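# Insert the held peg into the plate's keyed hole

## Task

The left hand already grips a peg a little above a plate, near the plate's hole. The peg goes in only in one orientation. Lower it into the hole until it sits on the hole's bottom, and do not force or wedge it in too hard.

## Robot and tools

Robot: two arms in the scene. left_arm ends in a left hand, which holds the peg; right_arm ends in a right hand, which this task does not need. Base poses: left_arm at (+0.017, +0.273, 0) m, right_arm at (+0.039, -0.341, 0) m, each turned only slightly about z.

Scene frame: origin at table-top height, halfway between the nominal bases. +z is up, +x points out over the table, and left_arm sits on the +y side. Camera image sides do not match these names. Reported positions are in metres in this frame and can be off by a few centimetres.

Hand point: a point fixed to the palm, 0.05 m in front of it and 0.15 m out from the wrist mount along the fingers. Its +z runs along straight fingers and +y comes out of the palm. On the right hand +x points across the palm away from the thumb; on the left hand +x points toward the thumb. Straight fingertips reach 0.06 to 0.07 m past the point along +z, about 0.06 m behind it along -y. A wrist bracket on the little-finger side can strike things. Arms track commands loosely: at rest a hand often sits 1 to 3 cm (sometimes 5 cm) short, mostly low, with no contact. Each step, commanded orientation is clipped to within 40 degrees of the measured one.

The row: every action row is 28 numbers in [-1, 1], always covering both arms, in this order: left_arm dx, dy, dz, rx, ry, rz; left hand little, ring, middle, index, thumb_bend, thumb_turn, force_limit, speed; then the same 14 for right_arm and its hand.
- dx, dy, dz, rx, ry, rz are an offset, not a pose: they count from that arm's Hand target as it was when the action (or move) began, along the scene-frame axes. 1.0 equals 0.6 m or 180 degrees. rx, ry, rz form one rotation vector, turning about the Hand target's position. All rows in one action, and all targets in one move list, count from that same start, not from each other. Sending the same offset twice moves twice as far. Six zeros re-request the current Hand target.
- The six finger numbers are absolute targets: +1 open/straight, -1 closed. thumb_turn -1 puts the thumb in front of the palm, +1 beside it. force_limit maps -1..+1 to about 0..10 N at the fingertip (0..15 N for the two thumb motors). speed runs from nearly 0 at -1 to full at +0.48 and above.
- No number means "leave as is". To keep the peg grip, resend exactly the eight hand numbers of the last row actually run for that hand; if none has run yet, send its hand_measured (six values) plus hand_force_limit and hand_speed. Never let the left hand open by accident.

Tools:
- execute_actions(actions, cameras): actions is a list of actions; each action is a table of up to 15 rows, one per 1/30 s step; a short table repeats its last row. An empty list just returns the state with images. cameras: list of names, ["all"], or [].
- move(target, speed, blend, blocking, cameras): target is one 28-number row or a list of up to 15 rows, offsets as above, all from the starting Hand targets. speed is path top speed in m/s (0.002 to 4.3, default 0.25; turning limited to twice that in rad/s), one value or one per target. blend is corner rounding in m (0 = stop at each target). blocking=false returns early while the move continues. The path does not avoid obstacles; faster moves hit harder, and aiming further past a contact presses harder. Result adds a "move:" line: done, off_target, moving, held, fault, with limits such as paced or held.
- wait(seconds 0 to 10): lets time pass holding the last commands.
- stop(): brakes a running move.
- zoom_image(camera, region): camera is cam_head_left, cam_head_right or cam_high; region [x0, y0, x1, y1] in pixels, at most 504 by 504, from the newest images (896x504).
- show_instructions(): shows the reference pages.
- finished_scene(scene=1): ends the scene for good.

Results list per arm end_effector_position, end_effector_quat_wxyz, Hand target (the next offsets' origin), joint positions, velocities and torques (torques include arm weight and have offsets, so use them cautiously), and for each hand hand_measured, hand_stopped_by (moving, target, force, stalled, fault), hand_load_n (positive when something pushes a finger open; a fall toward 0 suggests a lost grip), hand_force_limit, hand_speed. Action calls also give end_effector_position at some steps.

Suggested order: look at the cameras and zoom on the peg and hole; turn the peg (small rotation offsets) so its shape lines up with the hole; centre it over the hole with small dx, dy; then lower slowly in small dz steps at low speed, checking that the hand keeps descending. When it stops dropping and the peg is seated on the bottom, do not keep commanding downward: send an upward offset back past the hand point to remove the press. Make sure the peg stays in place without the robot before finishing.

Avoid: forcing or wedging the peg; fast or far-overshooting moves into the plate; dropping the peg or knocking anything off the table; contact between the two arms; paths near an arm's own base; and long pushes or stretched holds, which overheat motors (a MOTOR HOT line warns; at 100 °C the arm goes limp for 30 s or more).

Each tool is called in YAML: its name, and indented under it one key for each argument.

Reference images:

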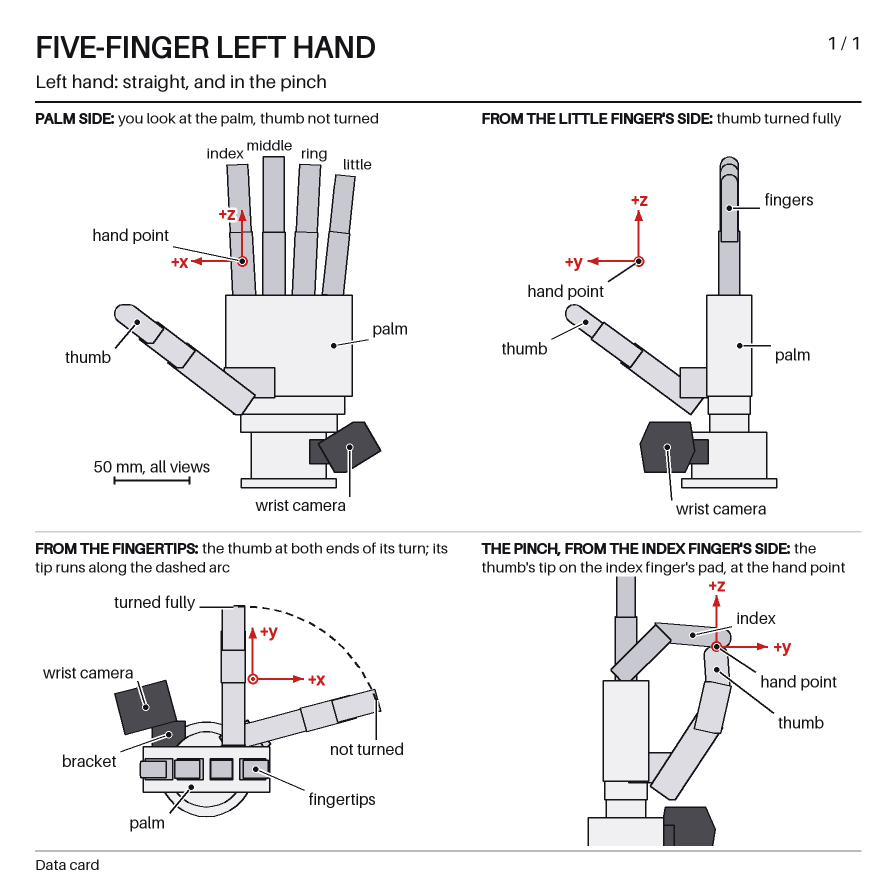

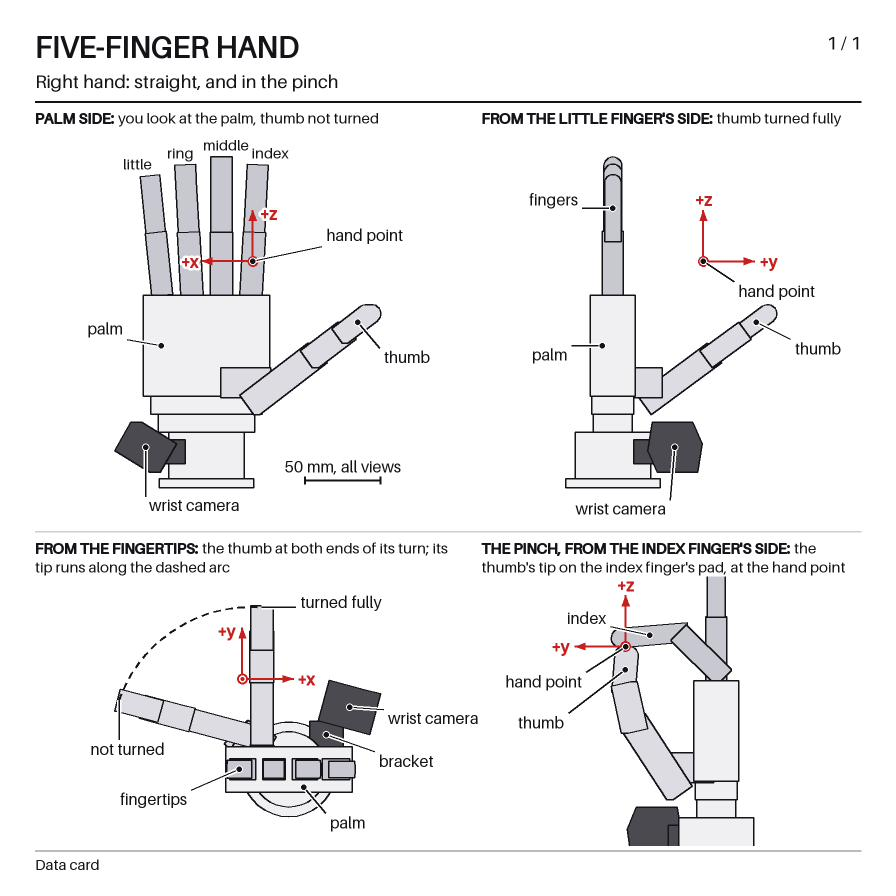

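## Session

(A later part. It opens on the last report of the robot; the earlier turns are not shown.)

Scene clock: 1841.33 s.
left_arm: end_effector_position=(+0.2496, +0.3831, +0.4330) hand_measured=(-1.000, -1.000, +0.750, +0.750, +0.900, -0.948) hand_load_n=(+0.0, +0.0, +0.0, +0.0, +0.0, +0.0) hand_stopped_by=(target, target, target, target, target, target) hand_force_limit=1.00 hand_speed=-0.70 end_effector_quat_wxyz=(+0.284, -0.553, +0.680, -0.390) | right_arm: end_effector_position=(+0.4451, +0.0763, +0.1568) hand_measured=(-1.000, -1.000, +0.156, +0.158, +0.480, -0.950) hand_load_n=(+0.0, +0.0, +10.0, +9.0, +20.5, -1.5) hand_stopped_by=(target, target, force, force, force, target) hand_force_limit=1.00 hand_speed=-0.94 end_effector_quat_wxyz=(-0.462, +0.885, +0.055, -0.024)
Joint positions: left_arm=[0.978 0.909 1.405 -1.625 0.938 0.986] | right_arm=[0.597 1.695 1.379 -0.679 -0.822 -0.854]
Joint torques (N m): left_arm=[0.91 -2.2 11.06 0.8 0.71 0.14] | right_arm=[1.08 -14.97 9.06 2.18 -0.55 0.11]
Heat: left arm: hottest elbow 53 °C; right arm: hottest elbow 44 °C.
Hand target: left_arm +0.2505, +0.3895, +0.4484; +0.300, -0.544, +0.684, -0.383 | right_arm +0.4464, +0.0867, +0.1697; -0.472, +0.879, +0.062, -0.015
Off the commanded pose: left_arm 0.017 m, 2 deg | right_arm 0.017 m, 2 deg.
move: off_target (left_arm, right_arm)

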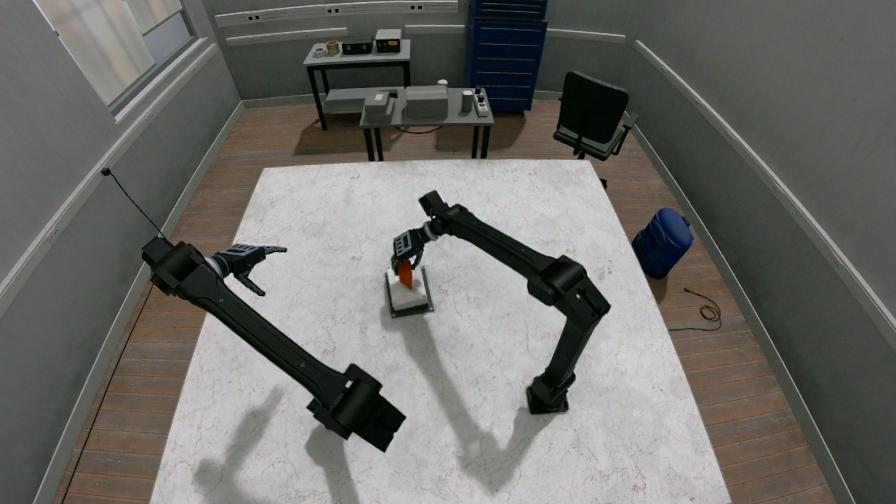

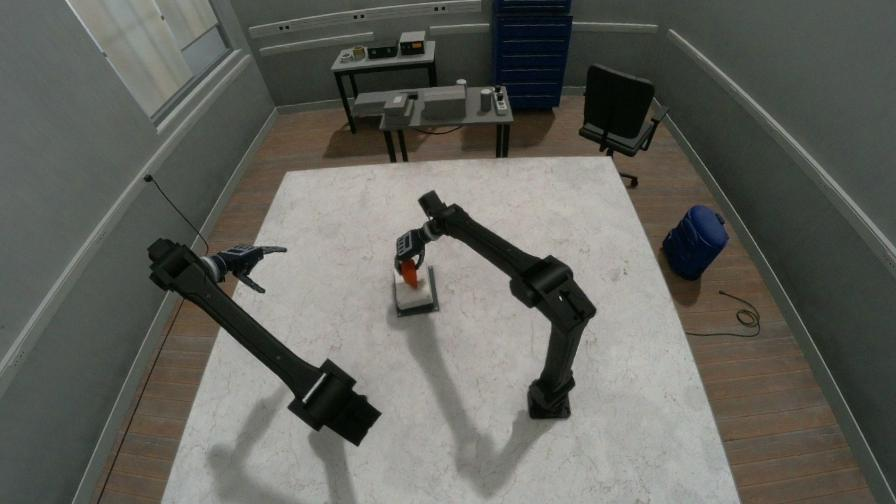

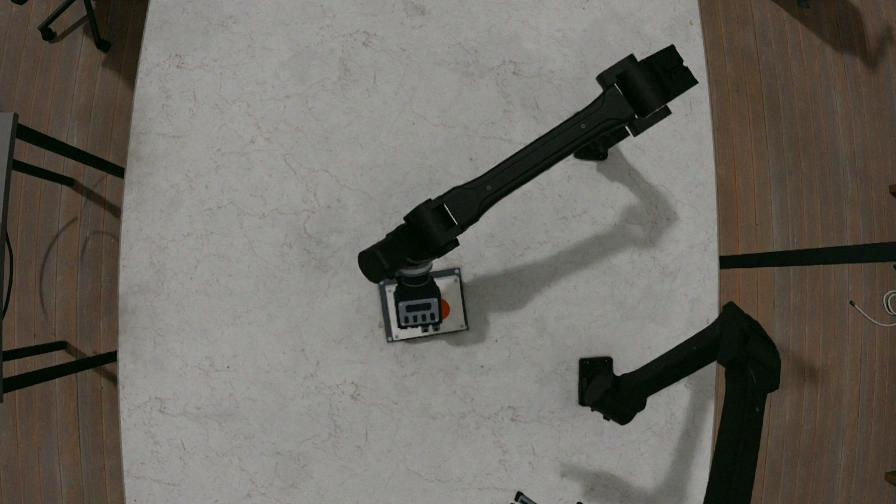

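move:
  target: [0,0,0,0,0,0,-1,-1,0.75,0.75,0.9,-0.948,1.0,-0.7,0.0017,0.001,-0.022,0.0,0.0,0,-1,-1,-0.05,-0.05,0.05,-0.95,1.0,-0.94]
  speed: 0.02
  cameras: ["all"]

zoom_image:
  camera: "cam_head_left"
  region: [392, 260, 424, 296]

zoom_image:
  camera: "cam_head_right"
  region: [396, 260, 428, 296]

Scene clock: 1850.97 s.
left_arm: end_effector_position=(+0.2496, +0.3831, +0.4330) hand_measured=(-1.000, -1.000, +0.750, +0.750, +0.900, -0.948) hand_load_n=(+0.0, +0.0, +0.0, +0.0, +0.0, +0.0) hand_stopped_by=(target, target, target, target, target, target) hand_force_limit=1.00 hand_speed=-0.70 end_effector_quat_wxyz=(+0.284, -0.553, +0.680, -0.390) | right_arm: end_effector_position=(+0.4461, +0.0772, +0.1523) hand_measured=(-1.000, -1.000, +0.156, +0.158, +0.480, -0.950) hand_load_n=(+0.0, +0.0, +10.0, +9.0, +20.5, -1.5) hand_stopped_by=(target, target, force, force, force, target) hand_force_limit=1.00 hand_speed=-0.94 end_effector_quat_wxyz=(-0.466, +0.883, +0.056, -0.019)
Joint positions: left_arm=[0.978 0.909 1.405 -1.625 0.938 0.986] | right_arm=[0.597 1.695 1.364 -0.648 -0.822 -0.85]
Joint torques (N m): left_arm=[0.91 -2.2 11.06 0.8 0.7 0.14] | right_arm=[1.03 -13.8 8.81 2.25 -0.54 0.09]
Heat: left arm: hottest elbow 53 °C; right arm: hottest elbow 44 °C.
Hand target: left_arm +0.2505, +0.3895, +0.4484; +0.300, -0.544, +0.684, -0.383 | right_arm +0.4474, +0.0873, +0.1565; -0.472, +0.879, +0.062, -0.015
Off the commanded pose: left_arm 0.017 m, 2 deg | right_arm 0.011 m, 1 deg.
move: off_target (left_arm, right_arm)

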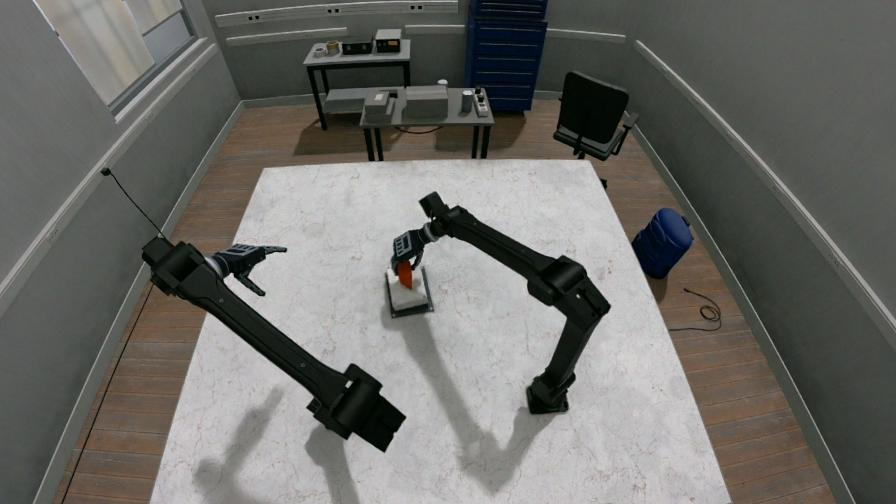

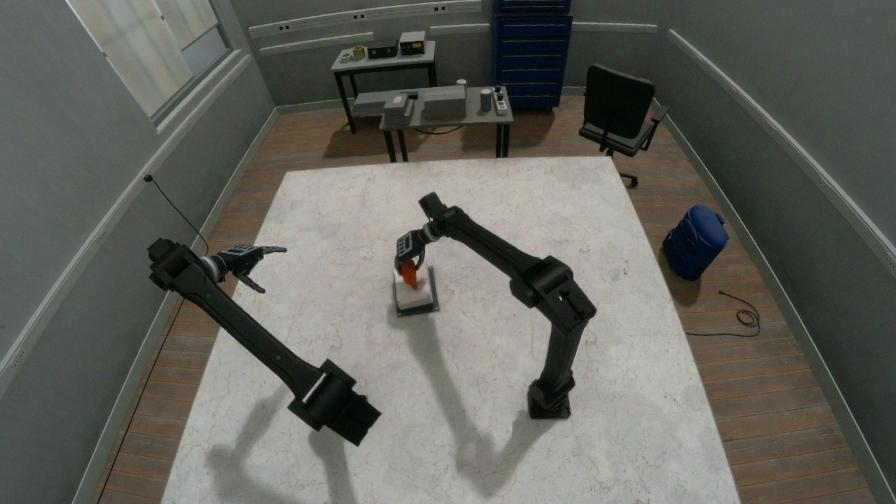

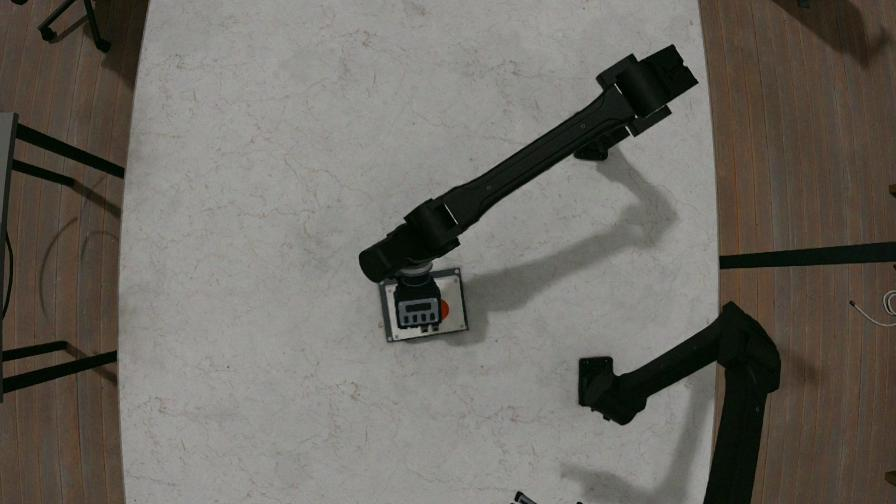

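Scaled by 14.000 from the camera's 896x504 image, which has a finer 1280x720 frame.

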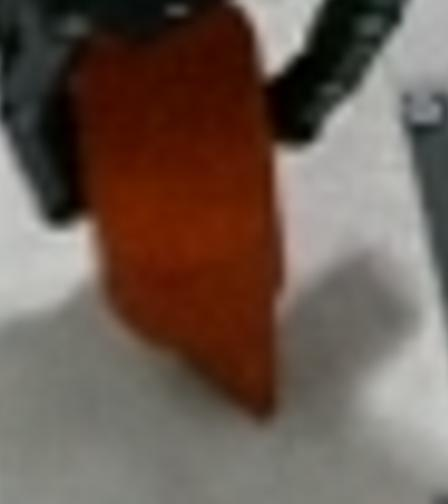

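Scaled by 14.000 from the camera's 896x504 image, which has a finer 1280x720 frame.

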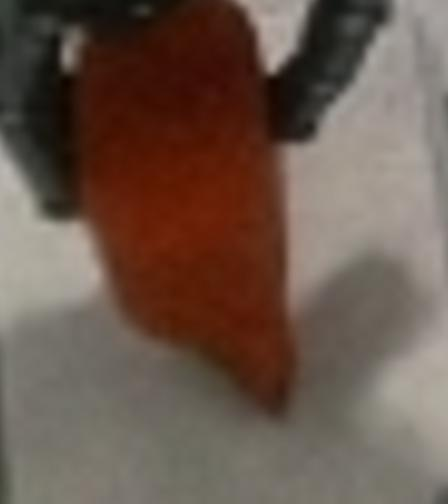

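move:
  target: [0,0,0,0,0,0,-1,-1,0.75,0.75,0.9,-0.948,1.0,-0.7,0.0,-0.001,-0.012,0.0,0.0,0.003,-1,-1,-0.05,-0.05,0.05,-0.95,1.0,-0.94]
  speed: 0.02
  cameras: ["all"]

zoom_image:
  camera: "cam_head_left"
  region: [392, 260, 424, 296]

zoom_image:
  camera: "cam_head_right"
  region: [396, 260, 428, 296]

Scene clock: 1859.70 s.
left_arm: end_effector_position=(+0.2496, +0.3831, +0.4330) hand_measured=(-1.000, -1.000, +0.750, +0.750, +0.900, -0.948) hand_load_n=(+0.0, +0.0, +0.0, +0.0, +0.0, +0.0) hand_stopped_by=(target, target, target, target, target, target) hand_force_limit=1.00 hand_speed=-0.70 end_effector_quat_wxyz=(+0.284, -0.553, +0.680, -0.390) | right_arm: end_effector_position=(+0.4462, +0.0778, +0.1519) hand_measured=(-1.000, -1.000, +0.156, +0.158, +0.480, -0.950) hand_load_n=(+0.5, +0.0, +10.0, +9.0, +20.0, -1.5) hand_stopped_by=(target, target, force, force, force, target) hand_force_limit=1.00 hand_speed=-0.94 end_effector_quat_wxyz=(-0.468, +0.882, +0.057, -0.018)
Joint positions: left_arm=[0.978 0.909 1.405 -1.625 0.938 0.986] | right_arm=[0.597 1.695 1.361 -0.64 -0.825 -0.85]
Joint torques (N m): left_arm=[0.91 -2.2 11.04 0.8 0.7 0.14] | right_arm=[1.03 -13.16 8.58 2.21 -0.66 -0.03]
Heat: left arm: hottest elbow 53 °C; right arm: hottest elbow 43 °C.
Hand target: left_arm +0.2505, +0.3895, +0.4484; +0.300, -0.544, +0.684, -0.383 | right_arm +0.4474, +0.0867, +0.1494; -0.472, +0.879, +0.066, -0.017
Off the commanded pose: left_arm 0.017 m, 2 deg | right_arm 0.009 m, 1 deg.
move: off_target (left_arm)

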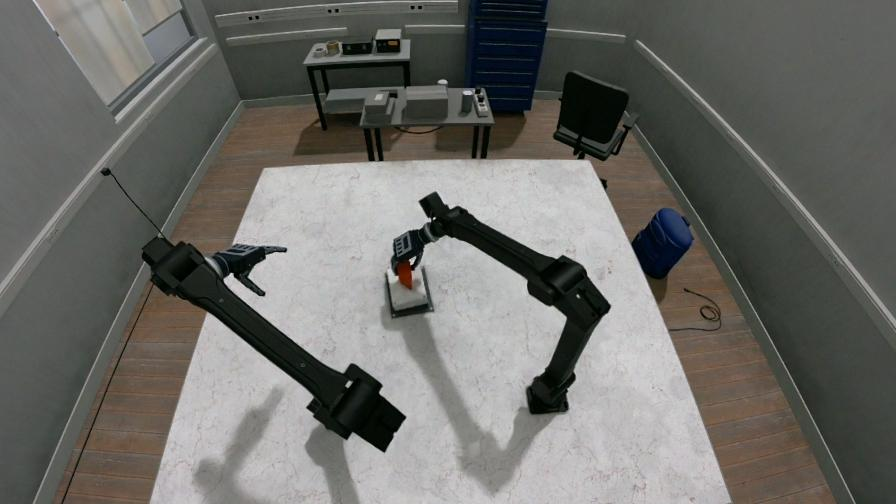

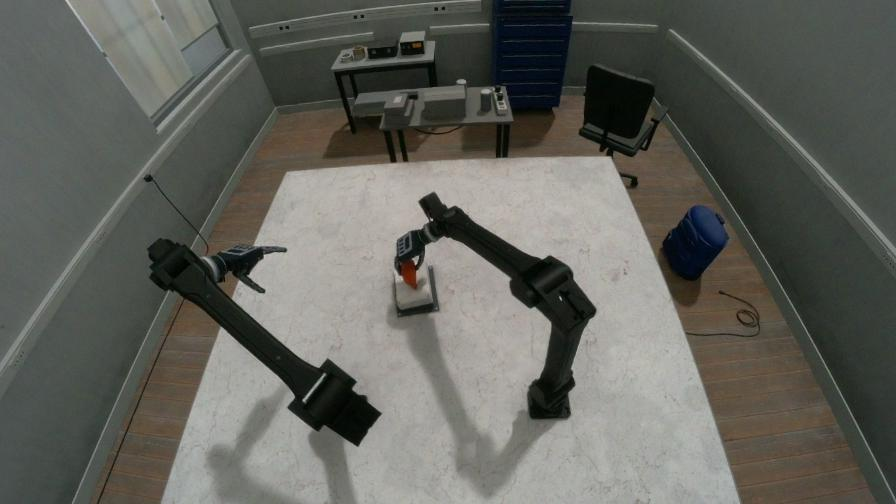

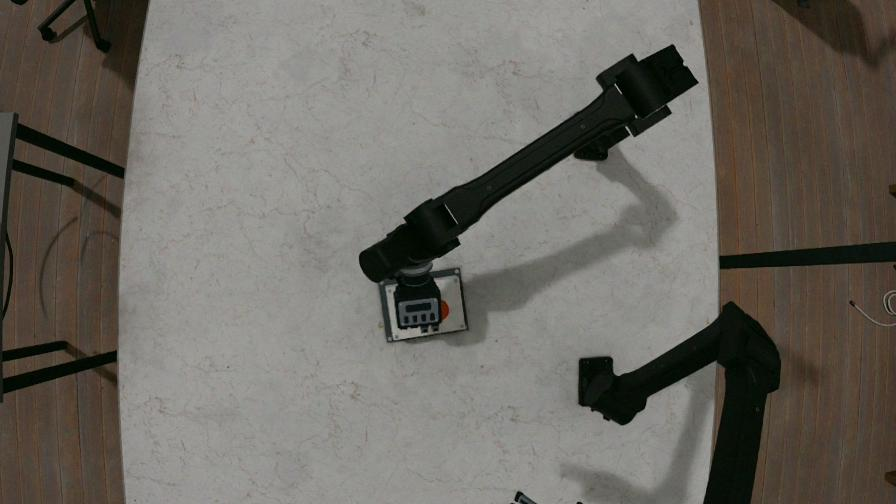

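Scaled by 14.000 from the camera's 896x504 image, which has a finer 1280x720 frame.

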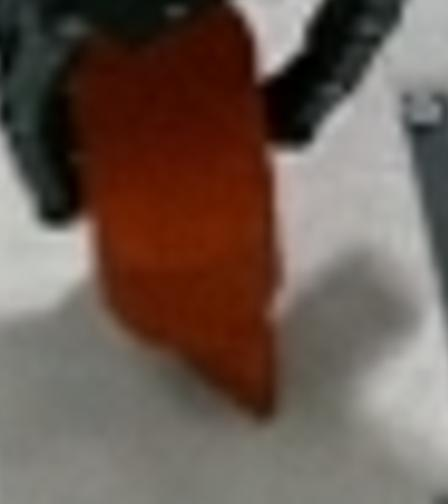

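Scaled by 14.000 from the camera's 896x504 image, which has a finer 1280x720 frame.

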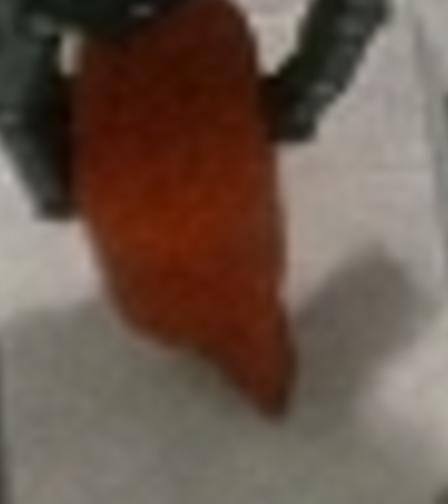

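move:
  target: [0,0,0,0,0,0,-1,-1,0.75,0.75,0.9,-0.948,1.0,-0.7,0.0,0.001,-0.005,0.0,0.0,0.01,-1,-1,-0.05,-0.05,0.05,-0.95,1.0,-0.94]
  speed: 0.02
  cameras: []

Scene clock: 1869.13 s.
left_arm: end_effector_position=(+0.2496, +0.3831, +0.4330) hand_measured=(-1.000, -1.000, +0.750, +0.750, +0.900, -0.948) hand_load_n=(+0.0, +0.0, +0.0, +0.0, +0.0, +0.0) hand_stopped_by=(target, target, target, target, target, target) hand_force_limit=1.00 hand_speed=-0.70 end_effector_quat_wxyz=(+0.284, -0.553, +0.680, -0.390) | right_arm: end_effector_position=(+0.4447, +0.0794, +0.1508) hand_measured=(-1.000, -1.000, +0.156, +0.158, +0.480, -0.950) hand_load_n=(+0.0, +0.0, +10.5, +8.5, +19.5, -2.0) hand_stopped_by=(target, target, force, force, force, target) hand_force_limit=1.00 hand_speed=-0.94 end_effector_quat_wxyz=(-0.473, +0.878, +0.069, -0.022)
Joint positions: left_arm=[0.978 0.909 1.405 -1.625 0.938 0.986] | right_arm=[0.597 1.7 1.361 -0.64 -0.846 -0.872]
Joint torques (N m): left_arm=[0.91 -2.2 11.04 0.8 0.7 0.14] | right_arm=[0.97 -12.22 9.72 0.85 -0.54 -0.18]
Heat: left arm: hottest elbow 53 °C; right arm: hottest elbow 44 °C.
Hand target: left_arm +0.2505, +0.3895, +0.4484; +0.300, -0.544, +0.684, -0.383 | right_arm +0.4474, +0.0873, +0.1462; -0.472, +0.878, +0.080, -0.024
Off the commanded pose: left_arm 0.017 m, 2 deg | right_arm 0.009 m, 1 deg.
move: off_target (left_arm)
No camera images: "cameras" was empty.

execute_actions:
  actions: []

zoom_image:
  camera: "cam_head_left"
  region: [392, 260, 424, 296]

zoom_image:
  camera: "cam_head_right"
  region: [396, 260, 428, 296]

zoom_image:
  camera: "cam_high"
  region: [400, 280, 470, 350]

Scene clock: 1872.47 s.
left_arm: end_effector_position=(+0.2496, +0.3831, +0.4330) hand_measured=(-1.000, -1.000, +0.750, +0.750, +0.900, -0.948) hand_load_n=(+0.0, +0.0, +0.0, +0.0, +0.0, +0.0) hand_stopped_by=(target, target, target, target, target, target) hand_force_limit=1.00 hand_speed=-0.70 end_effector_quat_wxyz=(+0.284, -0.553, +0.680, -0.390) | right_arm: end_effector_position=(+0.4447, +0.0794, +0.1508) hand_measured=(-1.000, -1.000, +0.156, +0.158, +0.480, -0.950) hand_load_n=(+0.0, +0.0, +10.0, +9.0, +19.5, -2.5) hand_stopped_by=(target, target, force, force, force, target) hand_force_limit=1.00 hand_speed=-0.94 end_effector_quat_wxyz=(-0.474, +0.878, +0.069, -0.022)
Joint positions: left_arm=[0.978 0.909 1.405 -1.625 0.938 0.986] | right_arm=[0.597 1.7 1.361 -0.64 -0.846 -0.873]
Joint velocities: within noise
Joint torques (N m): left_arm=[0.91 -2.14 11.06 0.8 0.7 0.14] | right_arm=[0.91 -12.22 9.73 0.87 -0.55 -0.19]
Heat: left arm: hottest elbow 53 °C; right arm: hottest elbow 44 °C.
Hand target: left_arm +0.2505, +0.3895, +0.4484; +0.300, -0.544, +0.684, -0.383 | right_arm +0.4475, +0.0873, +0.1462; -0.472, +0.878, +0.080, -0.024
Off the commanded pose: left_arm 0.017 m, 2 deg | right_arm 0.009 m, 1 deg.

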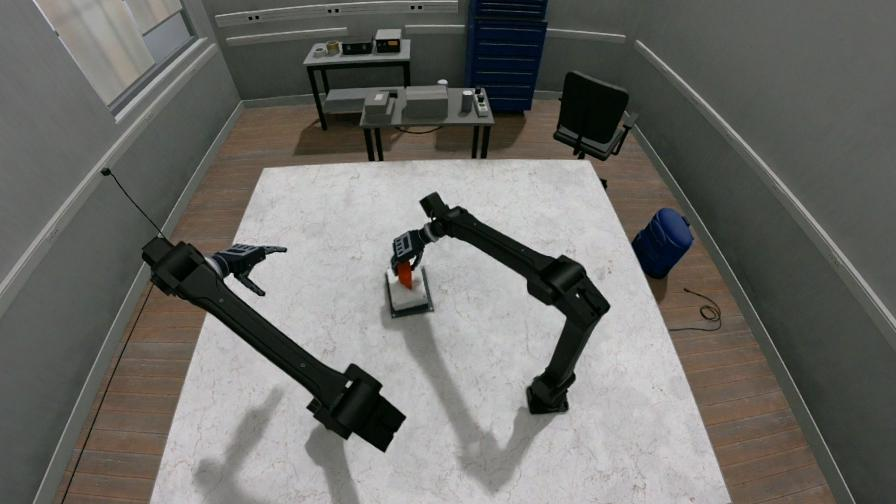

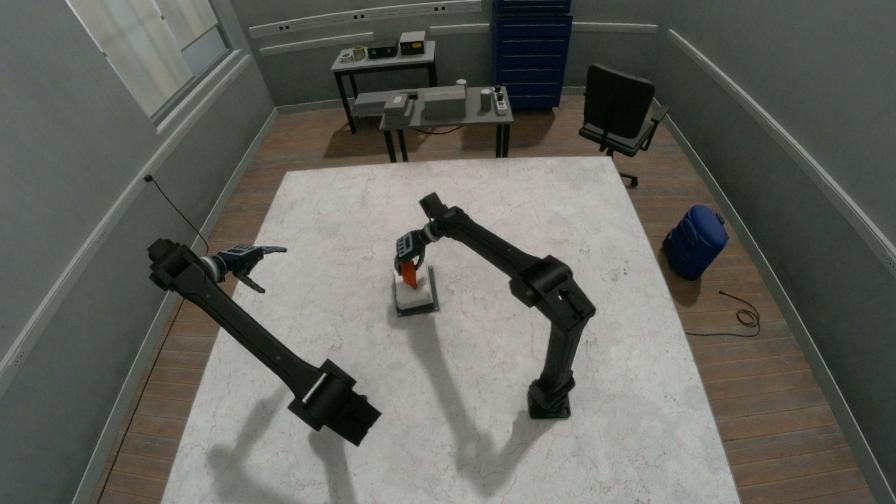

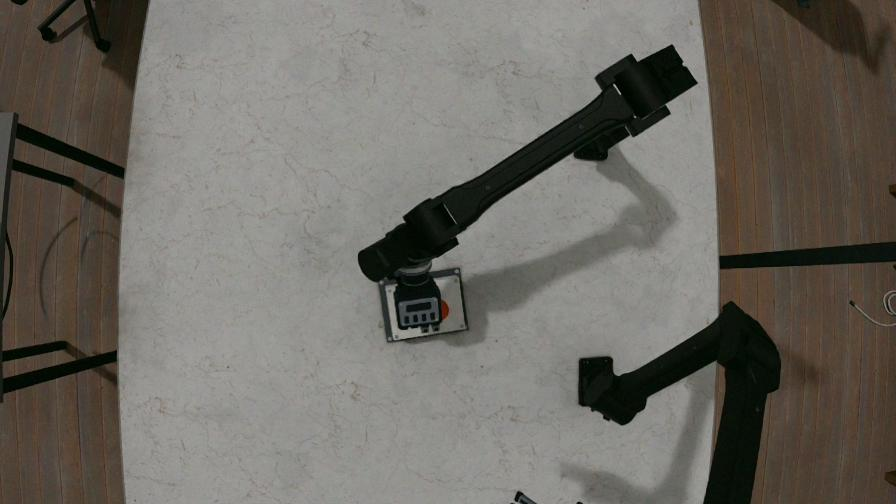

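Scaled by 14.000 from the camera's 896x504 image, which has a finer 1280x720 frame.

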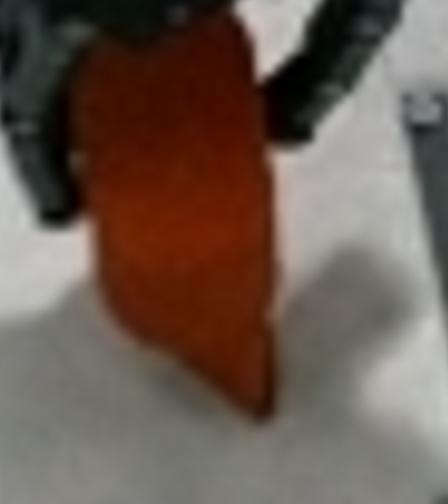

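Scaled by 14.000 from the camera's 896x504 image, which has a finer 1280x720 frame.

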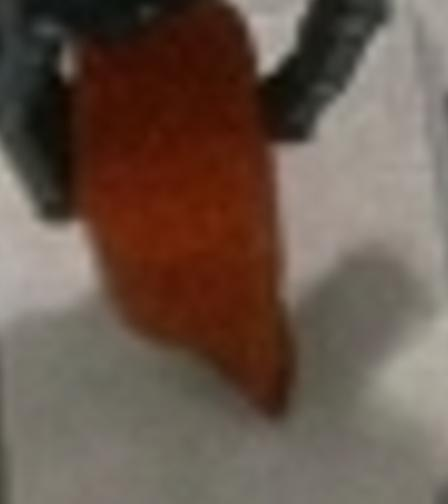

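Scaled by 7.200 from the camera's 896x504 image, which has a finer 1280x720 frame.

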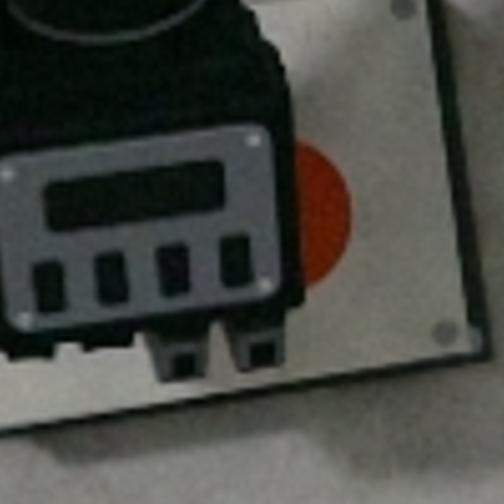

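move:
  target: [0,0,0,0,0,0,-1,-1,0.75,0.75,0.9,-0.948,1.0,-0.7,0,0,0.012,0,0,0,-1,-1,-0.05,-0.05,0.05,-0.95,1.0,-0.94]
  speed: 0.03
  cameras: []

move:
  target: [0,0,0,0,0,0,-1,-1,0.75,0.75,0.9,-0.948,1.0,-0.7,0,0,0,0,0,0,-1,-1,0.22,0.22,0.52,-0.95,1.0,-0.92]
  cameras: ["all"]

zoom_image:
  camera: "cam_head_left"
  region: [392, 260, 424, 296]

zoom_image:
  camera: "cam_head_right"
  region: [396, 260, 428, 296]

zoom_image:
  camera: "cam_high"
  region: [400, 280, 470, 350]

Scene clock: 1895.27 s.
left_arm: end_effector_position=(+0.2496, +0.3831, +0.4330) hand_measured=(-1.000, -1.000, +0.750, +0.750, +0.900, -0.948) hand_load_n=(+0.0, +0.0, +0.0, +0.0, +0.0, +0.0) hand_stopped_by=(target, target, target, target, target, target) hand_force_limit=1.00 hand_speed=-0.70 end_effector_quat_wxyz=(+0.284, -0.553, +0.680, -0.390) | right_arm: end_effector_position=(+0.4440, +0.0790, +0.1508) hand_measured=(-1.000, -1.000, +0.156, +0.158, +0.480, -0.950) hand_load_n=(+0.0, +0.0, +10.5, +9.5, +20.0, -1.5) hand_stopped_by=(target, target, force, force, force, target) hand_force_limit=1.00 hand_speed=-0.94 end_effector_quat_wxyz=(-0.473, +0.878, +0.072, -0.023)
Joint positions: left_arm=[0.978 0.909 1.405 -1.625 0.938 0.986] | right_arm=[0.597 1.7 1.361 -0.646 -0.848 -0.879]
Joint torques (N m): left_arm=[0.91 -2.14 11.04 0.8 0.7 0.13] | right_arm=[0.85 -12.63 10.45 0.32 -0.46 -0.12]
Heat: left arm: hottest elbow 53 °C; right arm: hottest elbow 45 °C.
Hand target: left_arm +0.2505, +0.3895, +0.4484; +0.300, -0.544, +0.684, -0.383 | right_arm +0.4473, +0.0873, +0.1534; -0.472, +0.878, +0.080, -0.025
Off the commanded pose: left_arm 0.017 m, 2 deg | right_arm 0.009 m, 1 deg.
move: off_target (left_arm)
No camera images: "cameras" was empty.

Scene clock: 1895.90 s.
left_arm: end_effector_position=(+0.2496, +0.3831, +0.4330) hand_measured=(-1.000, -1.000, +0.750, +0.750, +0.900, -0.948) hand_load_n=(+0.0, +0.5, +0.0, +0.0, +0.0, +0.0) hand_stopped_by=(target, target, target, target, target, target) hand_force_limit=1.00 hand_speed=-0.70 end_effector_quat_wxyz=(+0.284, -0.553, +0.680, -0.390) | right_arm: end_effector_position=(+0.4420, +0.0776, +0.1490) hand_measured=(-1.000, -1.000, +0.220, +0.220, +0.520, -0.950) hand_load_n=(+0.0, +0.0, +0.0, +0.5, +0.0, +0.0) hand_stopped_by=(target, target, target, target, target, target) hand_force_limit=1.00 hand_speed=-0.92 end_effector_quat_wxyz=(-0.470, +0.879, +0.070, -0.027)
Joint positions: left_arm=[0.978 0.909 1.405 -1.625 0.938 0.986] | right_arm=[0.597 1.701 1.361 -0.658 -0.848 -0.882]
Joint torques (N m): left_arm=[0.91 -2.14 11.04 0.8 0.71 0.14] | right_arm=[0.91 -12.86 10.43 0.83 -0.47 -0.11]
Heat: left arm: hottest elbow 53 °C; right arm: hottest elbow 45 °C.
Hand target: left_arm +0.2505, +0.3895, +0.4484; +0.300, -0.544, +0.684, -0.383 | right_arm +0.4474, +0.0873, +0.1535; -0.472, +0.878, +0.080, -0.024
Off the commanded pose: left_arm 0.017 m, 2 deg | right_arm 0.012 m, 1 deg.
move: off_target (left_arm, right_arm)

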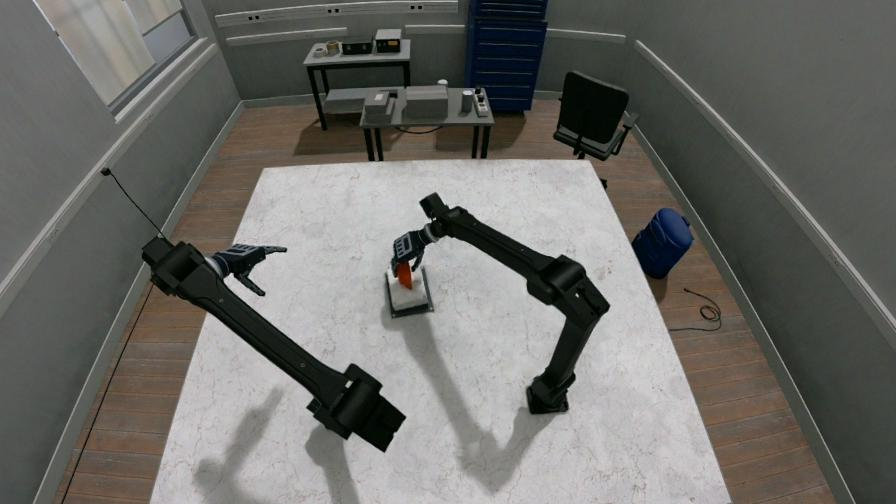

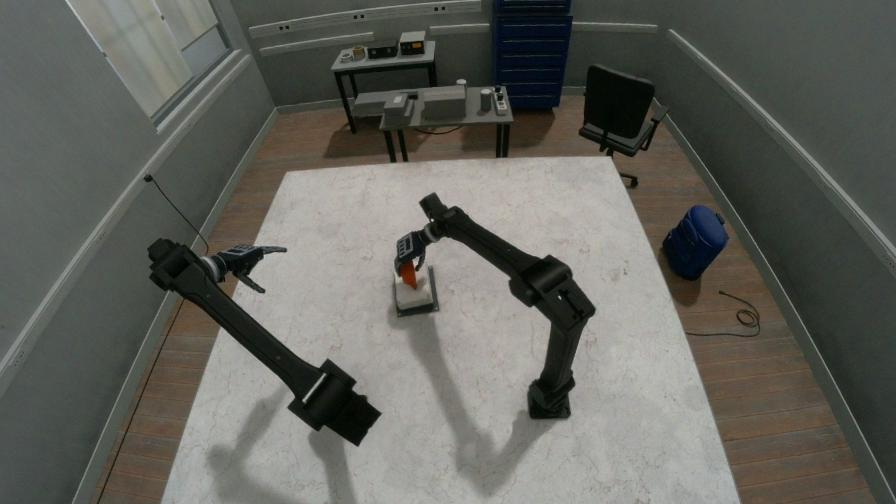

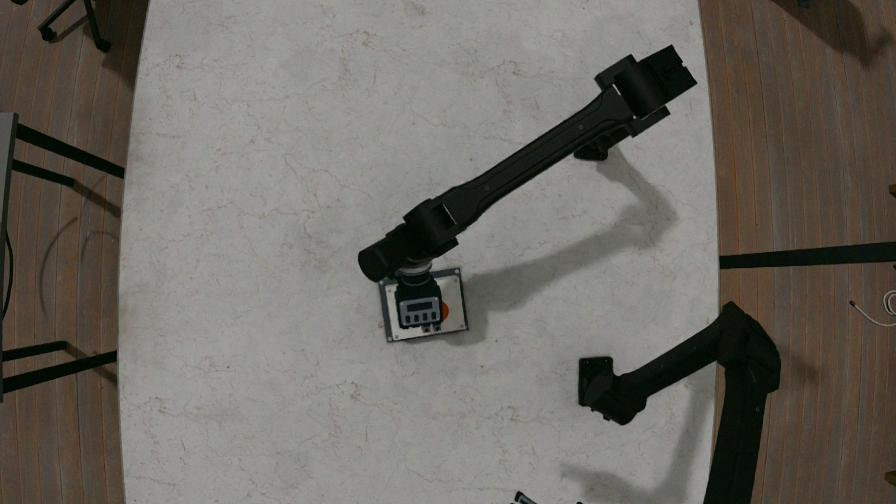

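Scaled by 14.000 from the camera's 896x504 image, which has a finer 1280x720 frame.

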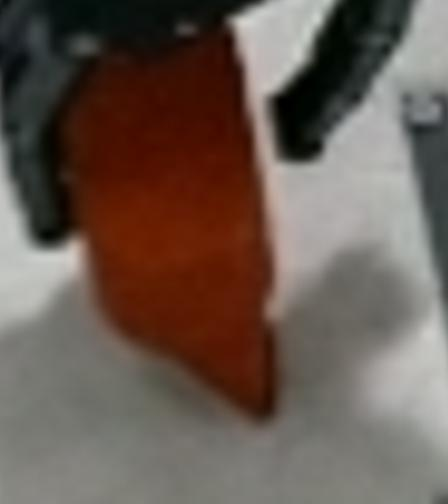

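Scaled by 14.000 from the camera's 896x504 image, which has a finer 1280x720 frame.

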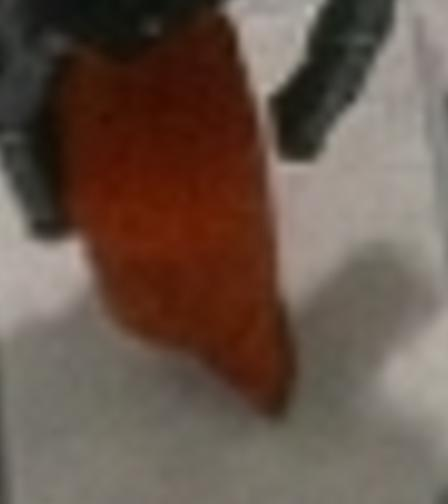

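Scaled by 7.200 from the camera's 896x504 image, which has a finer 1280x720 frame.

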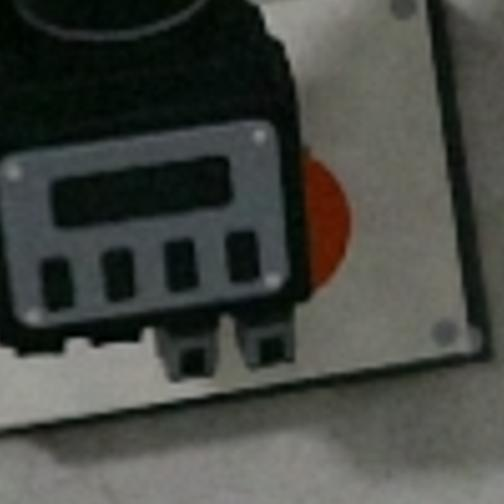

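move:
  target:
    - [0,0,0,0,0,0,-1,-1,0.75,0.75,0.9,-0.948,1.0,-0.7,0,0.004,0.03,0,0,0,-1,-1,0.45,0.45,0.72,-0.95,0.8,-0.7]
    - [0,0,0,0,0,0,-1,-1,0.75,0.75,0.9,-0.948,1.0,-0.7,0,0.004,0.25,0,0,0,-1,-1,0.45,0.45,0.72,-0.95,0.8,-0.7]
    - [0,0,0,0,0,0,-1,-1,0.75,0.75,0.9,-0.948,1.0,-0.7,0.02,-0.22,0.27,0,0,-0.01,-1,-1,0.45,0.45,0.72,-0.95,0.8,-0.7]
  speed: [0.03,0.08,0.2]
  cameras: ["all"]

zoom_image:
  camera: "cam_high"
  region: [404, 290, 464, 330]

zoom_image:
  camera: "cam_head_left"
  region: [388, 252, 424, 296]

zoom_image:
  camera: "cam_head_right"
  region: [392, 252, 428, 296]

Scene clock: 1906.03 s.
left_arm: end_effector_position=(+0.2496, +0.3831, +0.4330) hand_measured=(-1.000, -1.000, +0.750, +0.750, +0.900, -0.948) hand_load_n=(+0.0, +0.5, +0.0, +0.0, +0.0, +0.0) hand_stopped_by=(target, target, target, target, target, target) hand_force_limit=1.00 hand_speed=-0.70 end_effector_quat_wxyz=(+0.284, -0.553, +0.680, -0.390) | right_arm: end_effector_position=(+0.4582, -0.0410, +0.3005) hand_measured=(-1.000, -1.000, +0.450, +0.450, +0.720, -0.950) hand_load_n=(+0.0, +0.0, +0.0, +0.0, +0.0, +0.0) hand_stopped_by=(target, target, target, target, target, target) hand_force_limit=0.80 hand_speed=-0.70 end_effector_quat_wxyz=(-0.467, +0.882, +0.058, -0.032)
Joint positions: left_arm=[0.978 0.909 1.405 -1.625 0.938 0.986] | right_arm=[0.38 1.584 1.639 -1.299 -0.936 -1.17]
Joint torques (N m): left_arm=[0.91 -2.2 11.06 0.8 0.7 0.14] | right_arm=[-0.44 -14.15 9.24 0.5 -0.72 -0.14]
Heat: left arm: hottest elbow 53 °C; right arm: hottest elbow 45 °C.
Hand target: left_arm +0.2505, +0.3895, +0.4484; +0.300, -0.544, +0.684, -0.383 | right_arm +0.4594, -0.0447, +0.3156; -0.472, +0.879, +0.066, -0.017
Off the commanded pose: left_arm 0.017 m, 2 deg | right_arm 0.015 m, 2 deg.
move: off_target (left_arm, right_arm)

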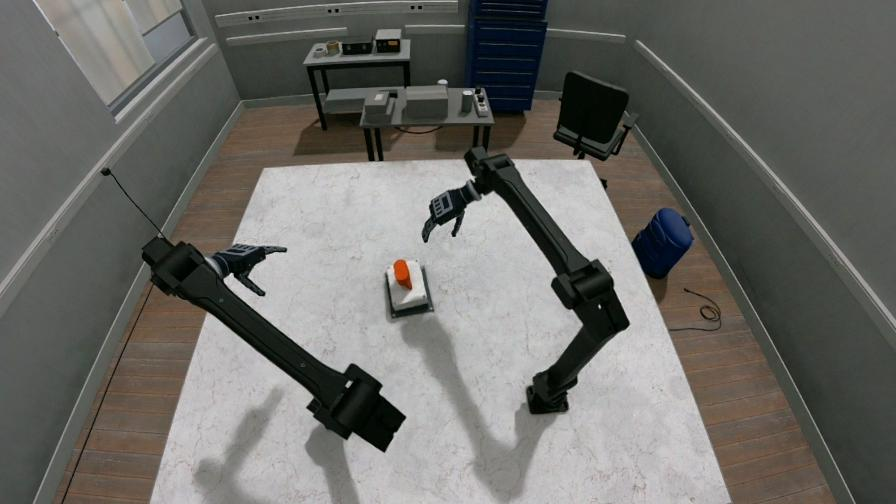

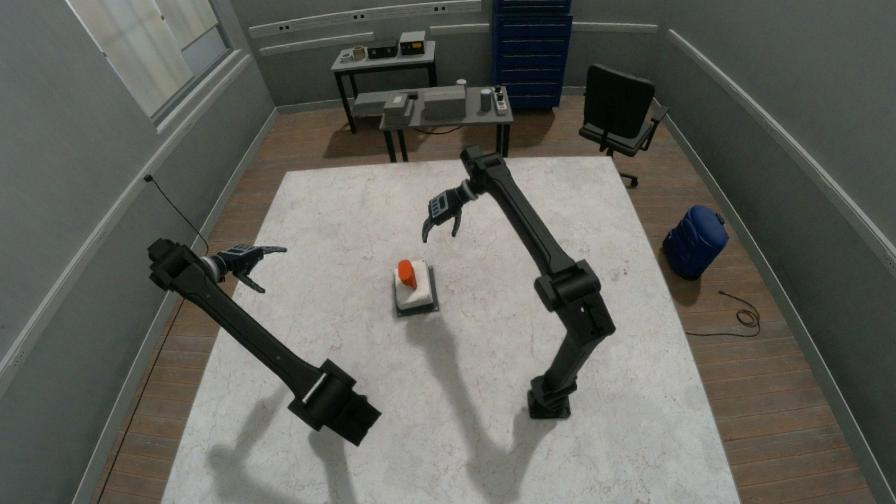

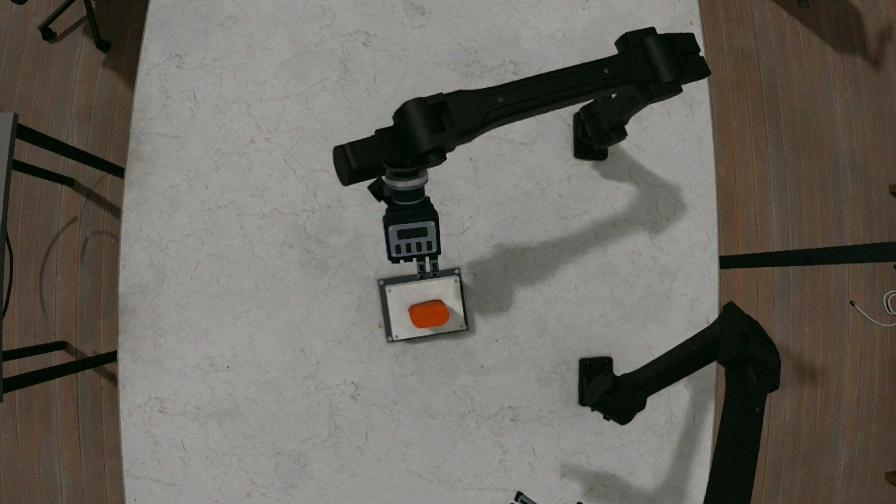

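Scaled by 8.400 from the camera's 896x504 image, which has a finer 1280x720 frame.

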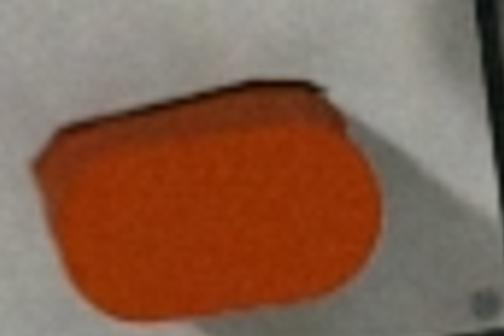

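Scaled by 11.455 from the camera's 896x504 image, which has a finer 1280x720 frame.

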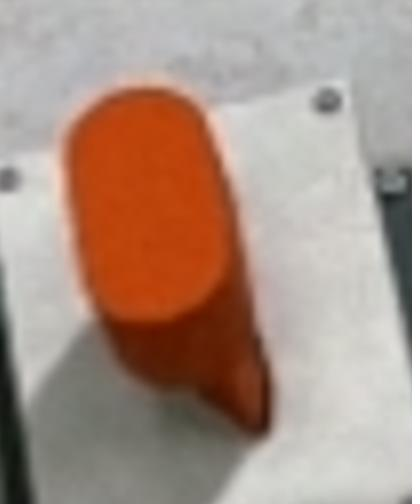

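Scaled by 11.455 from the camera's 896x504 image, which has a finer 1280x720 frame.

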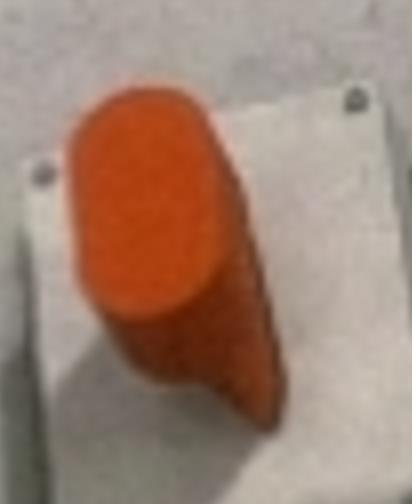

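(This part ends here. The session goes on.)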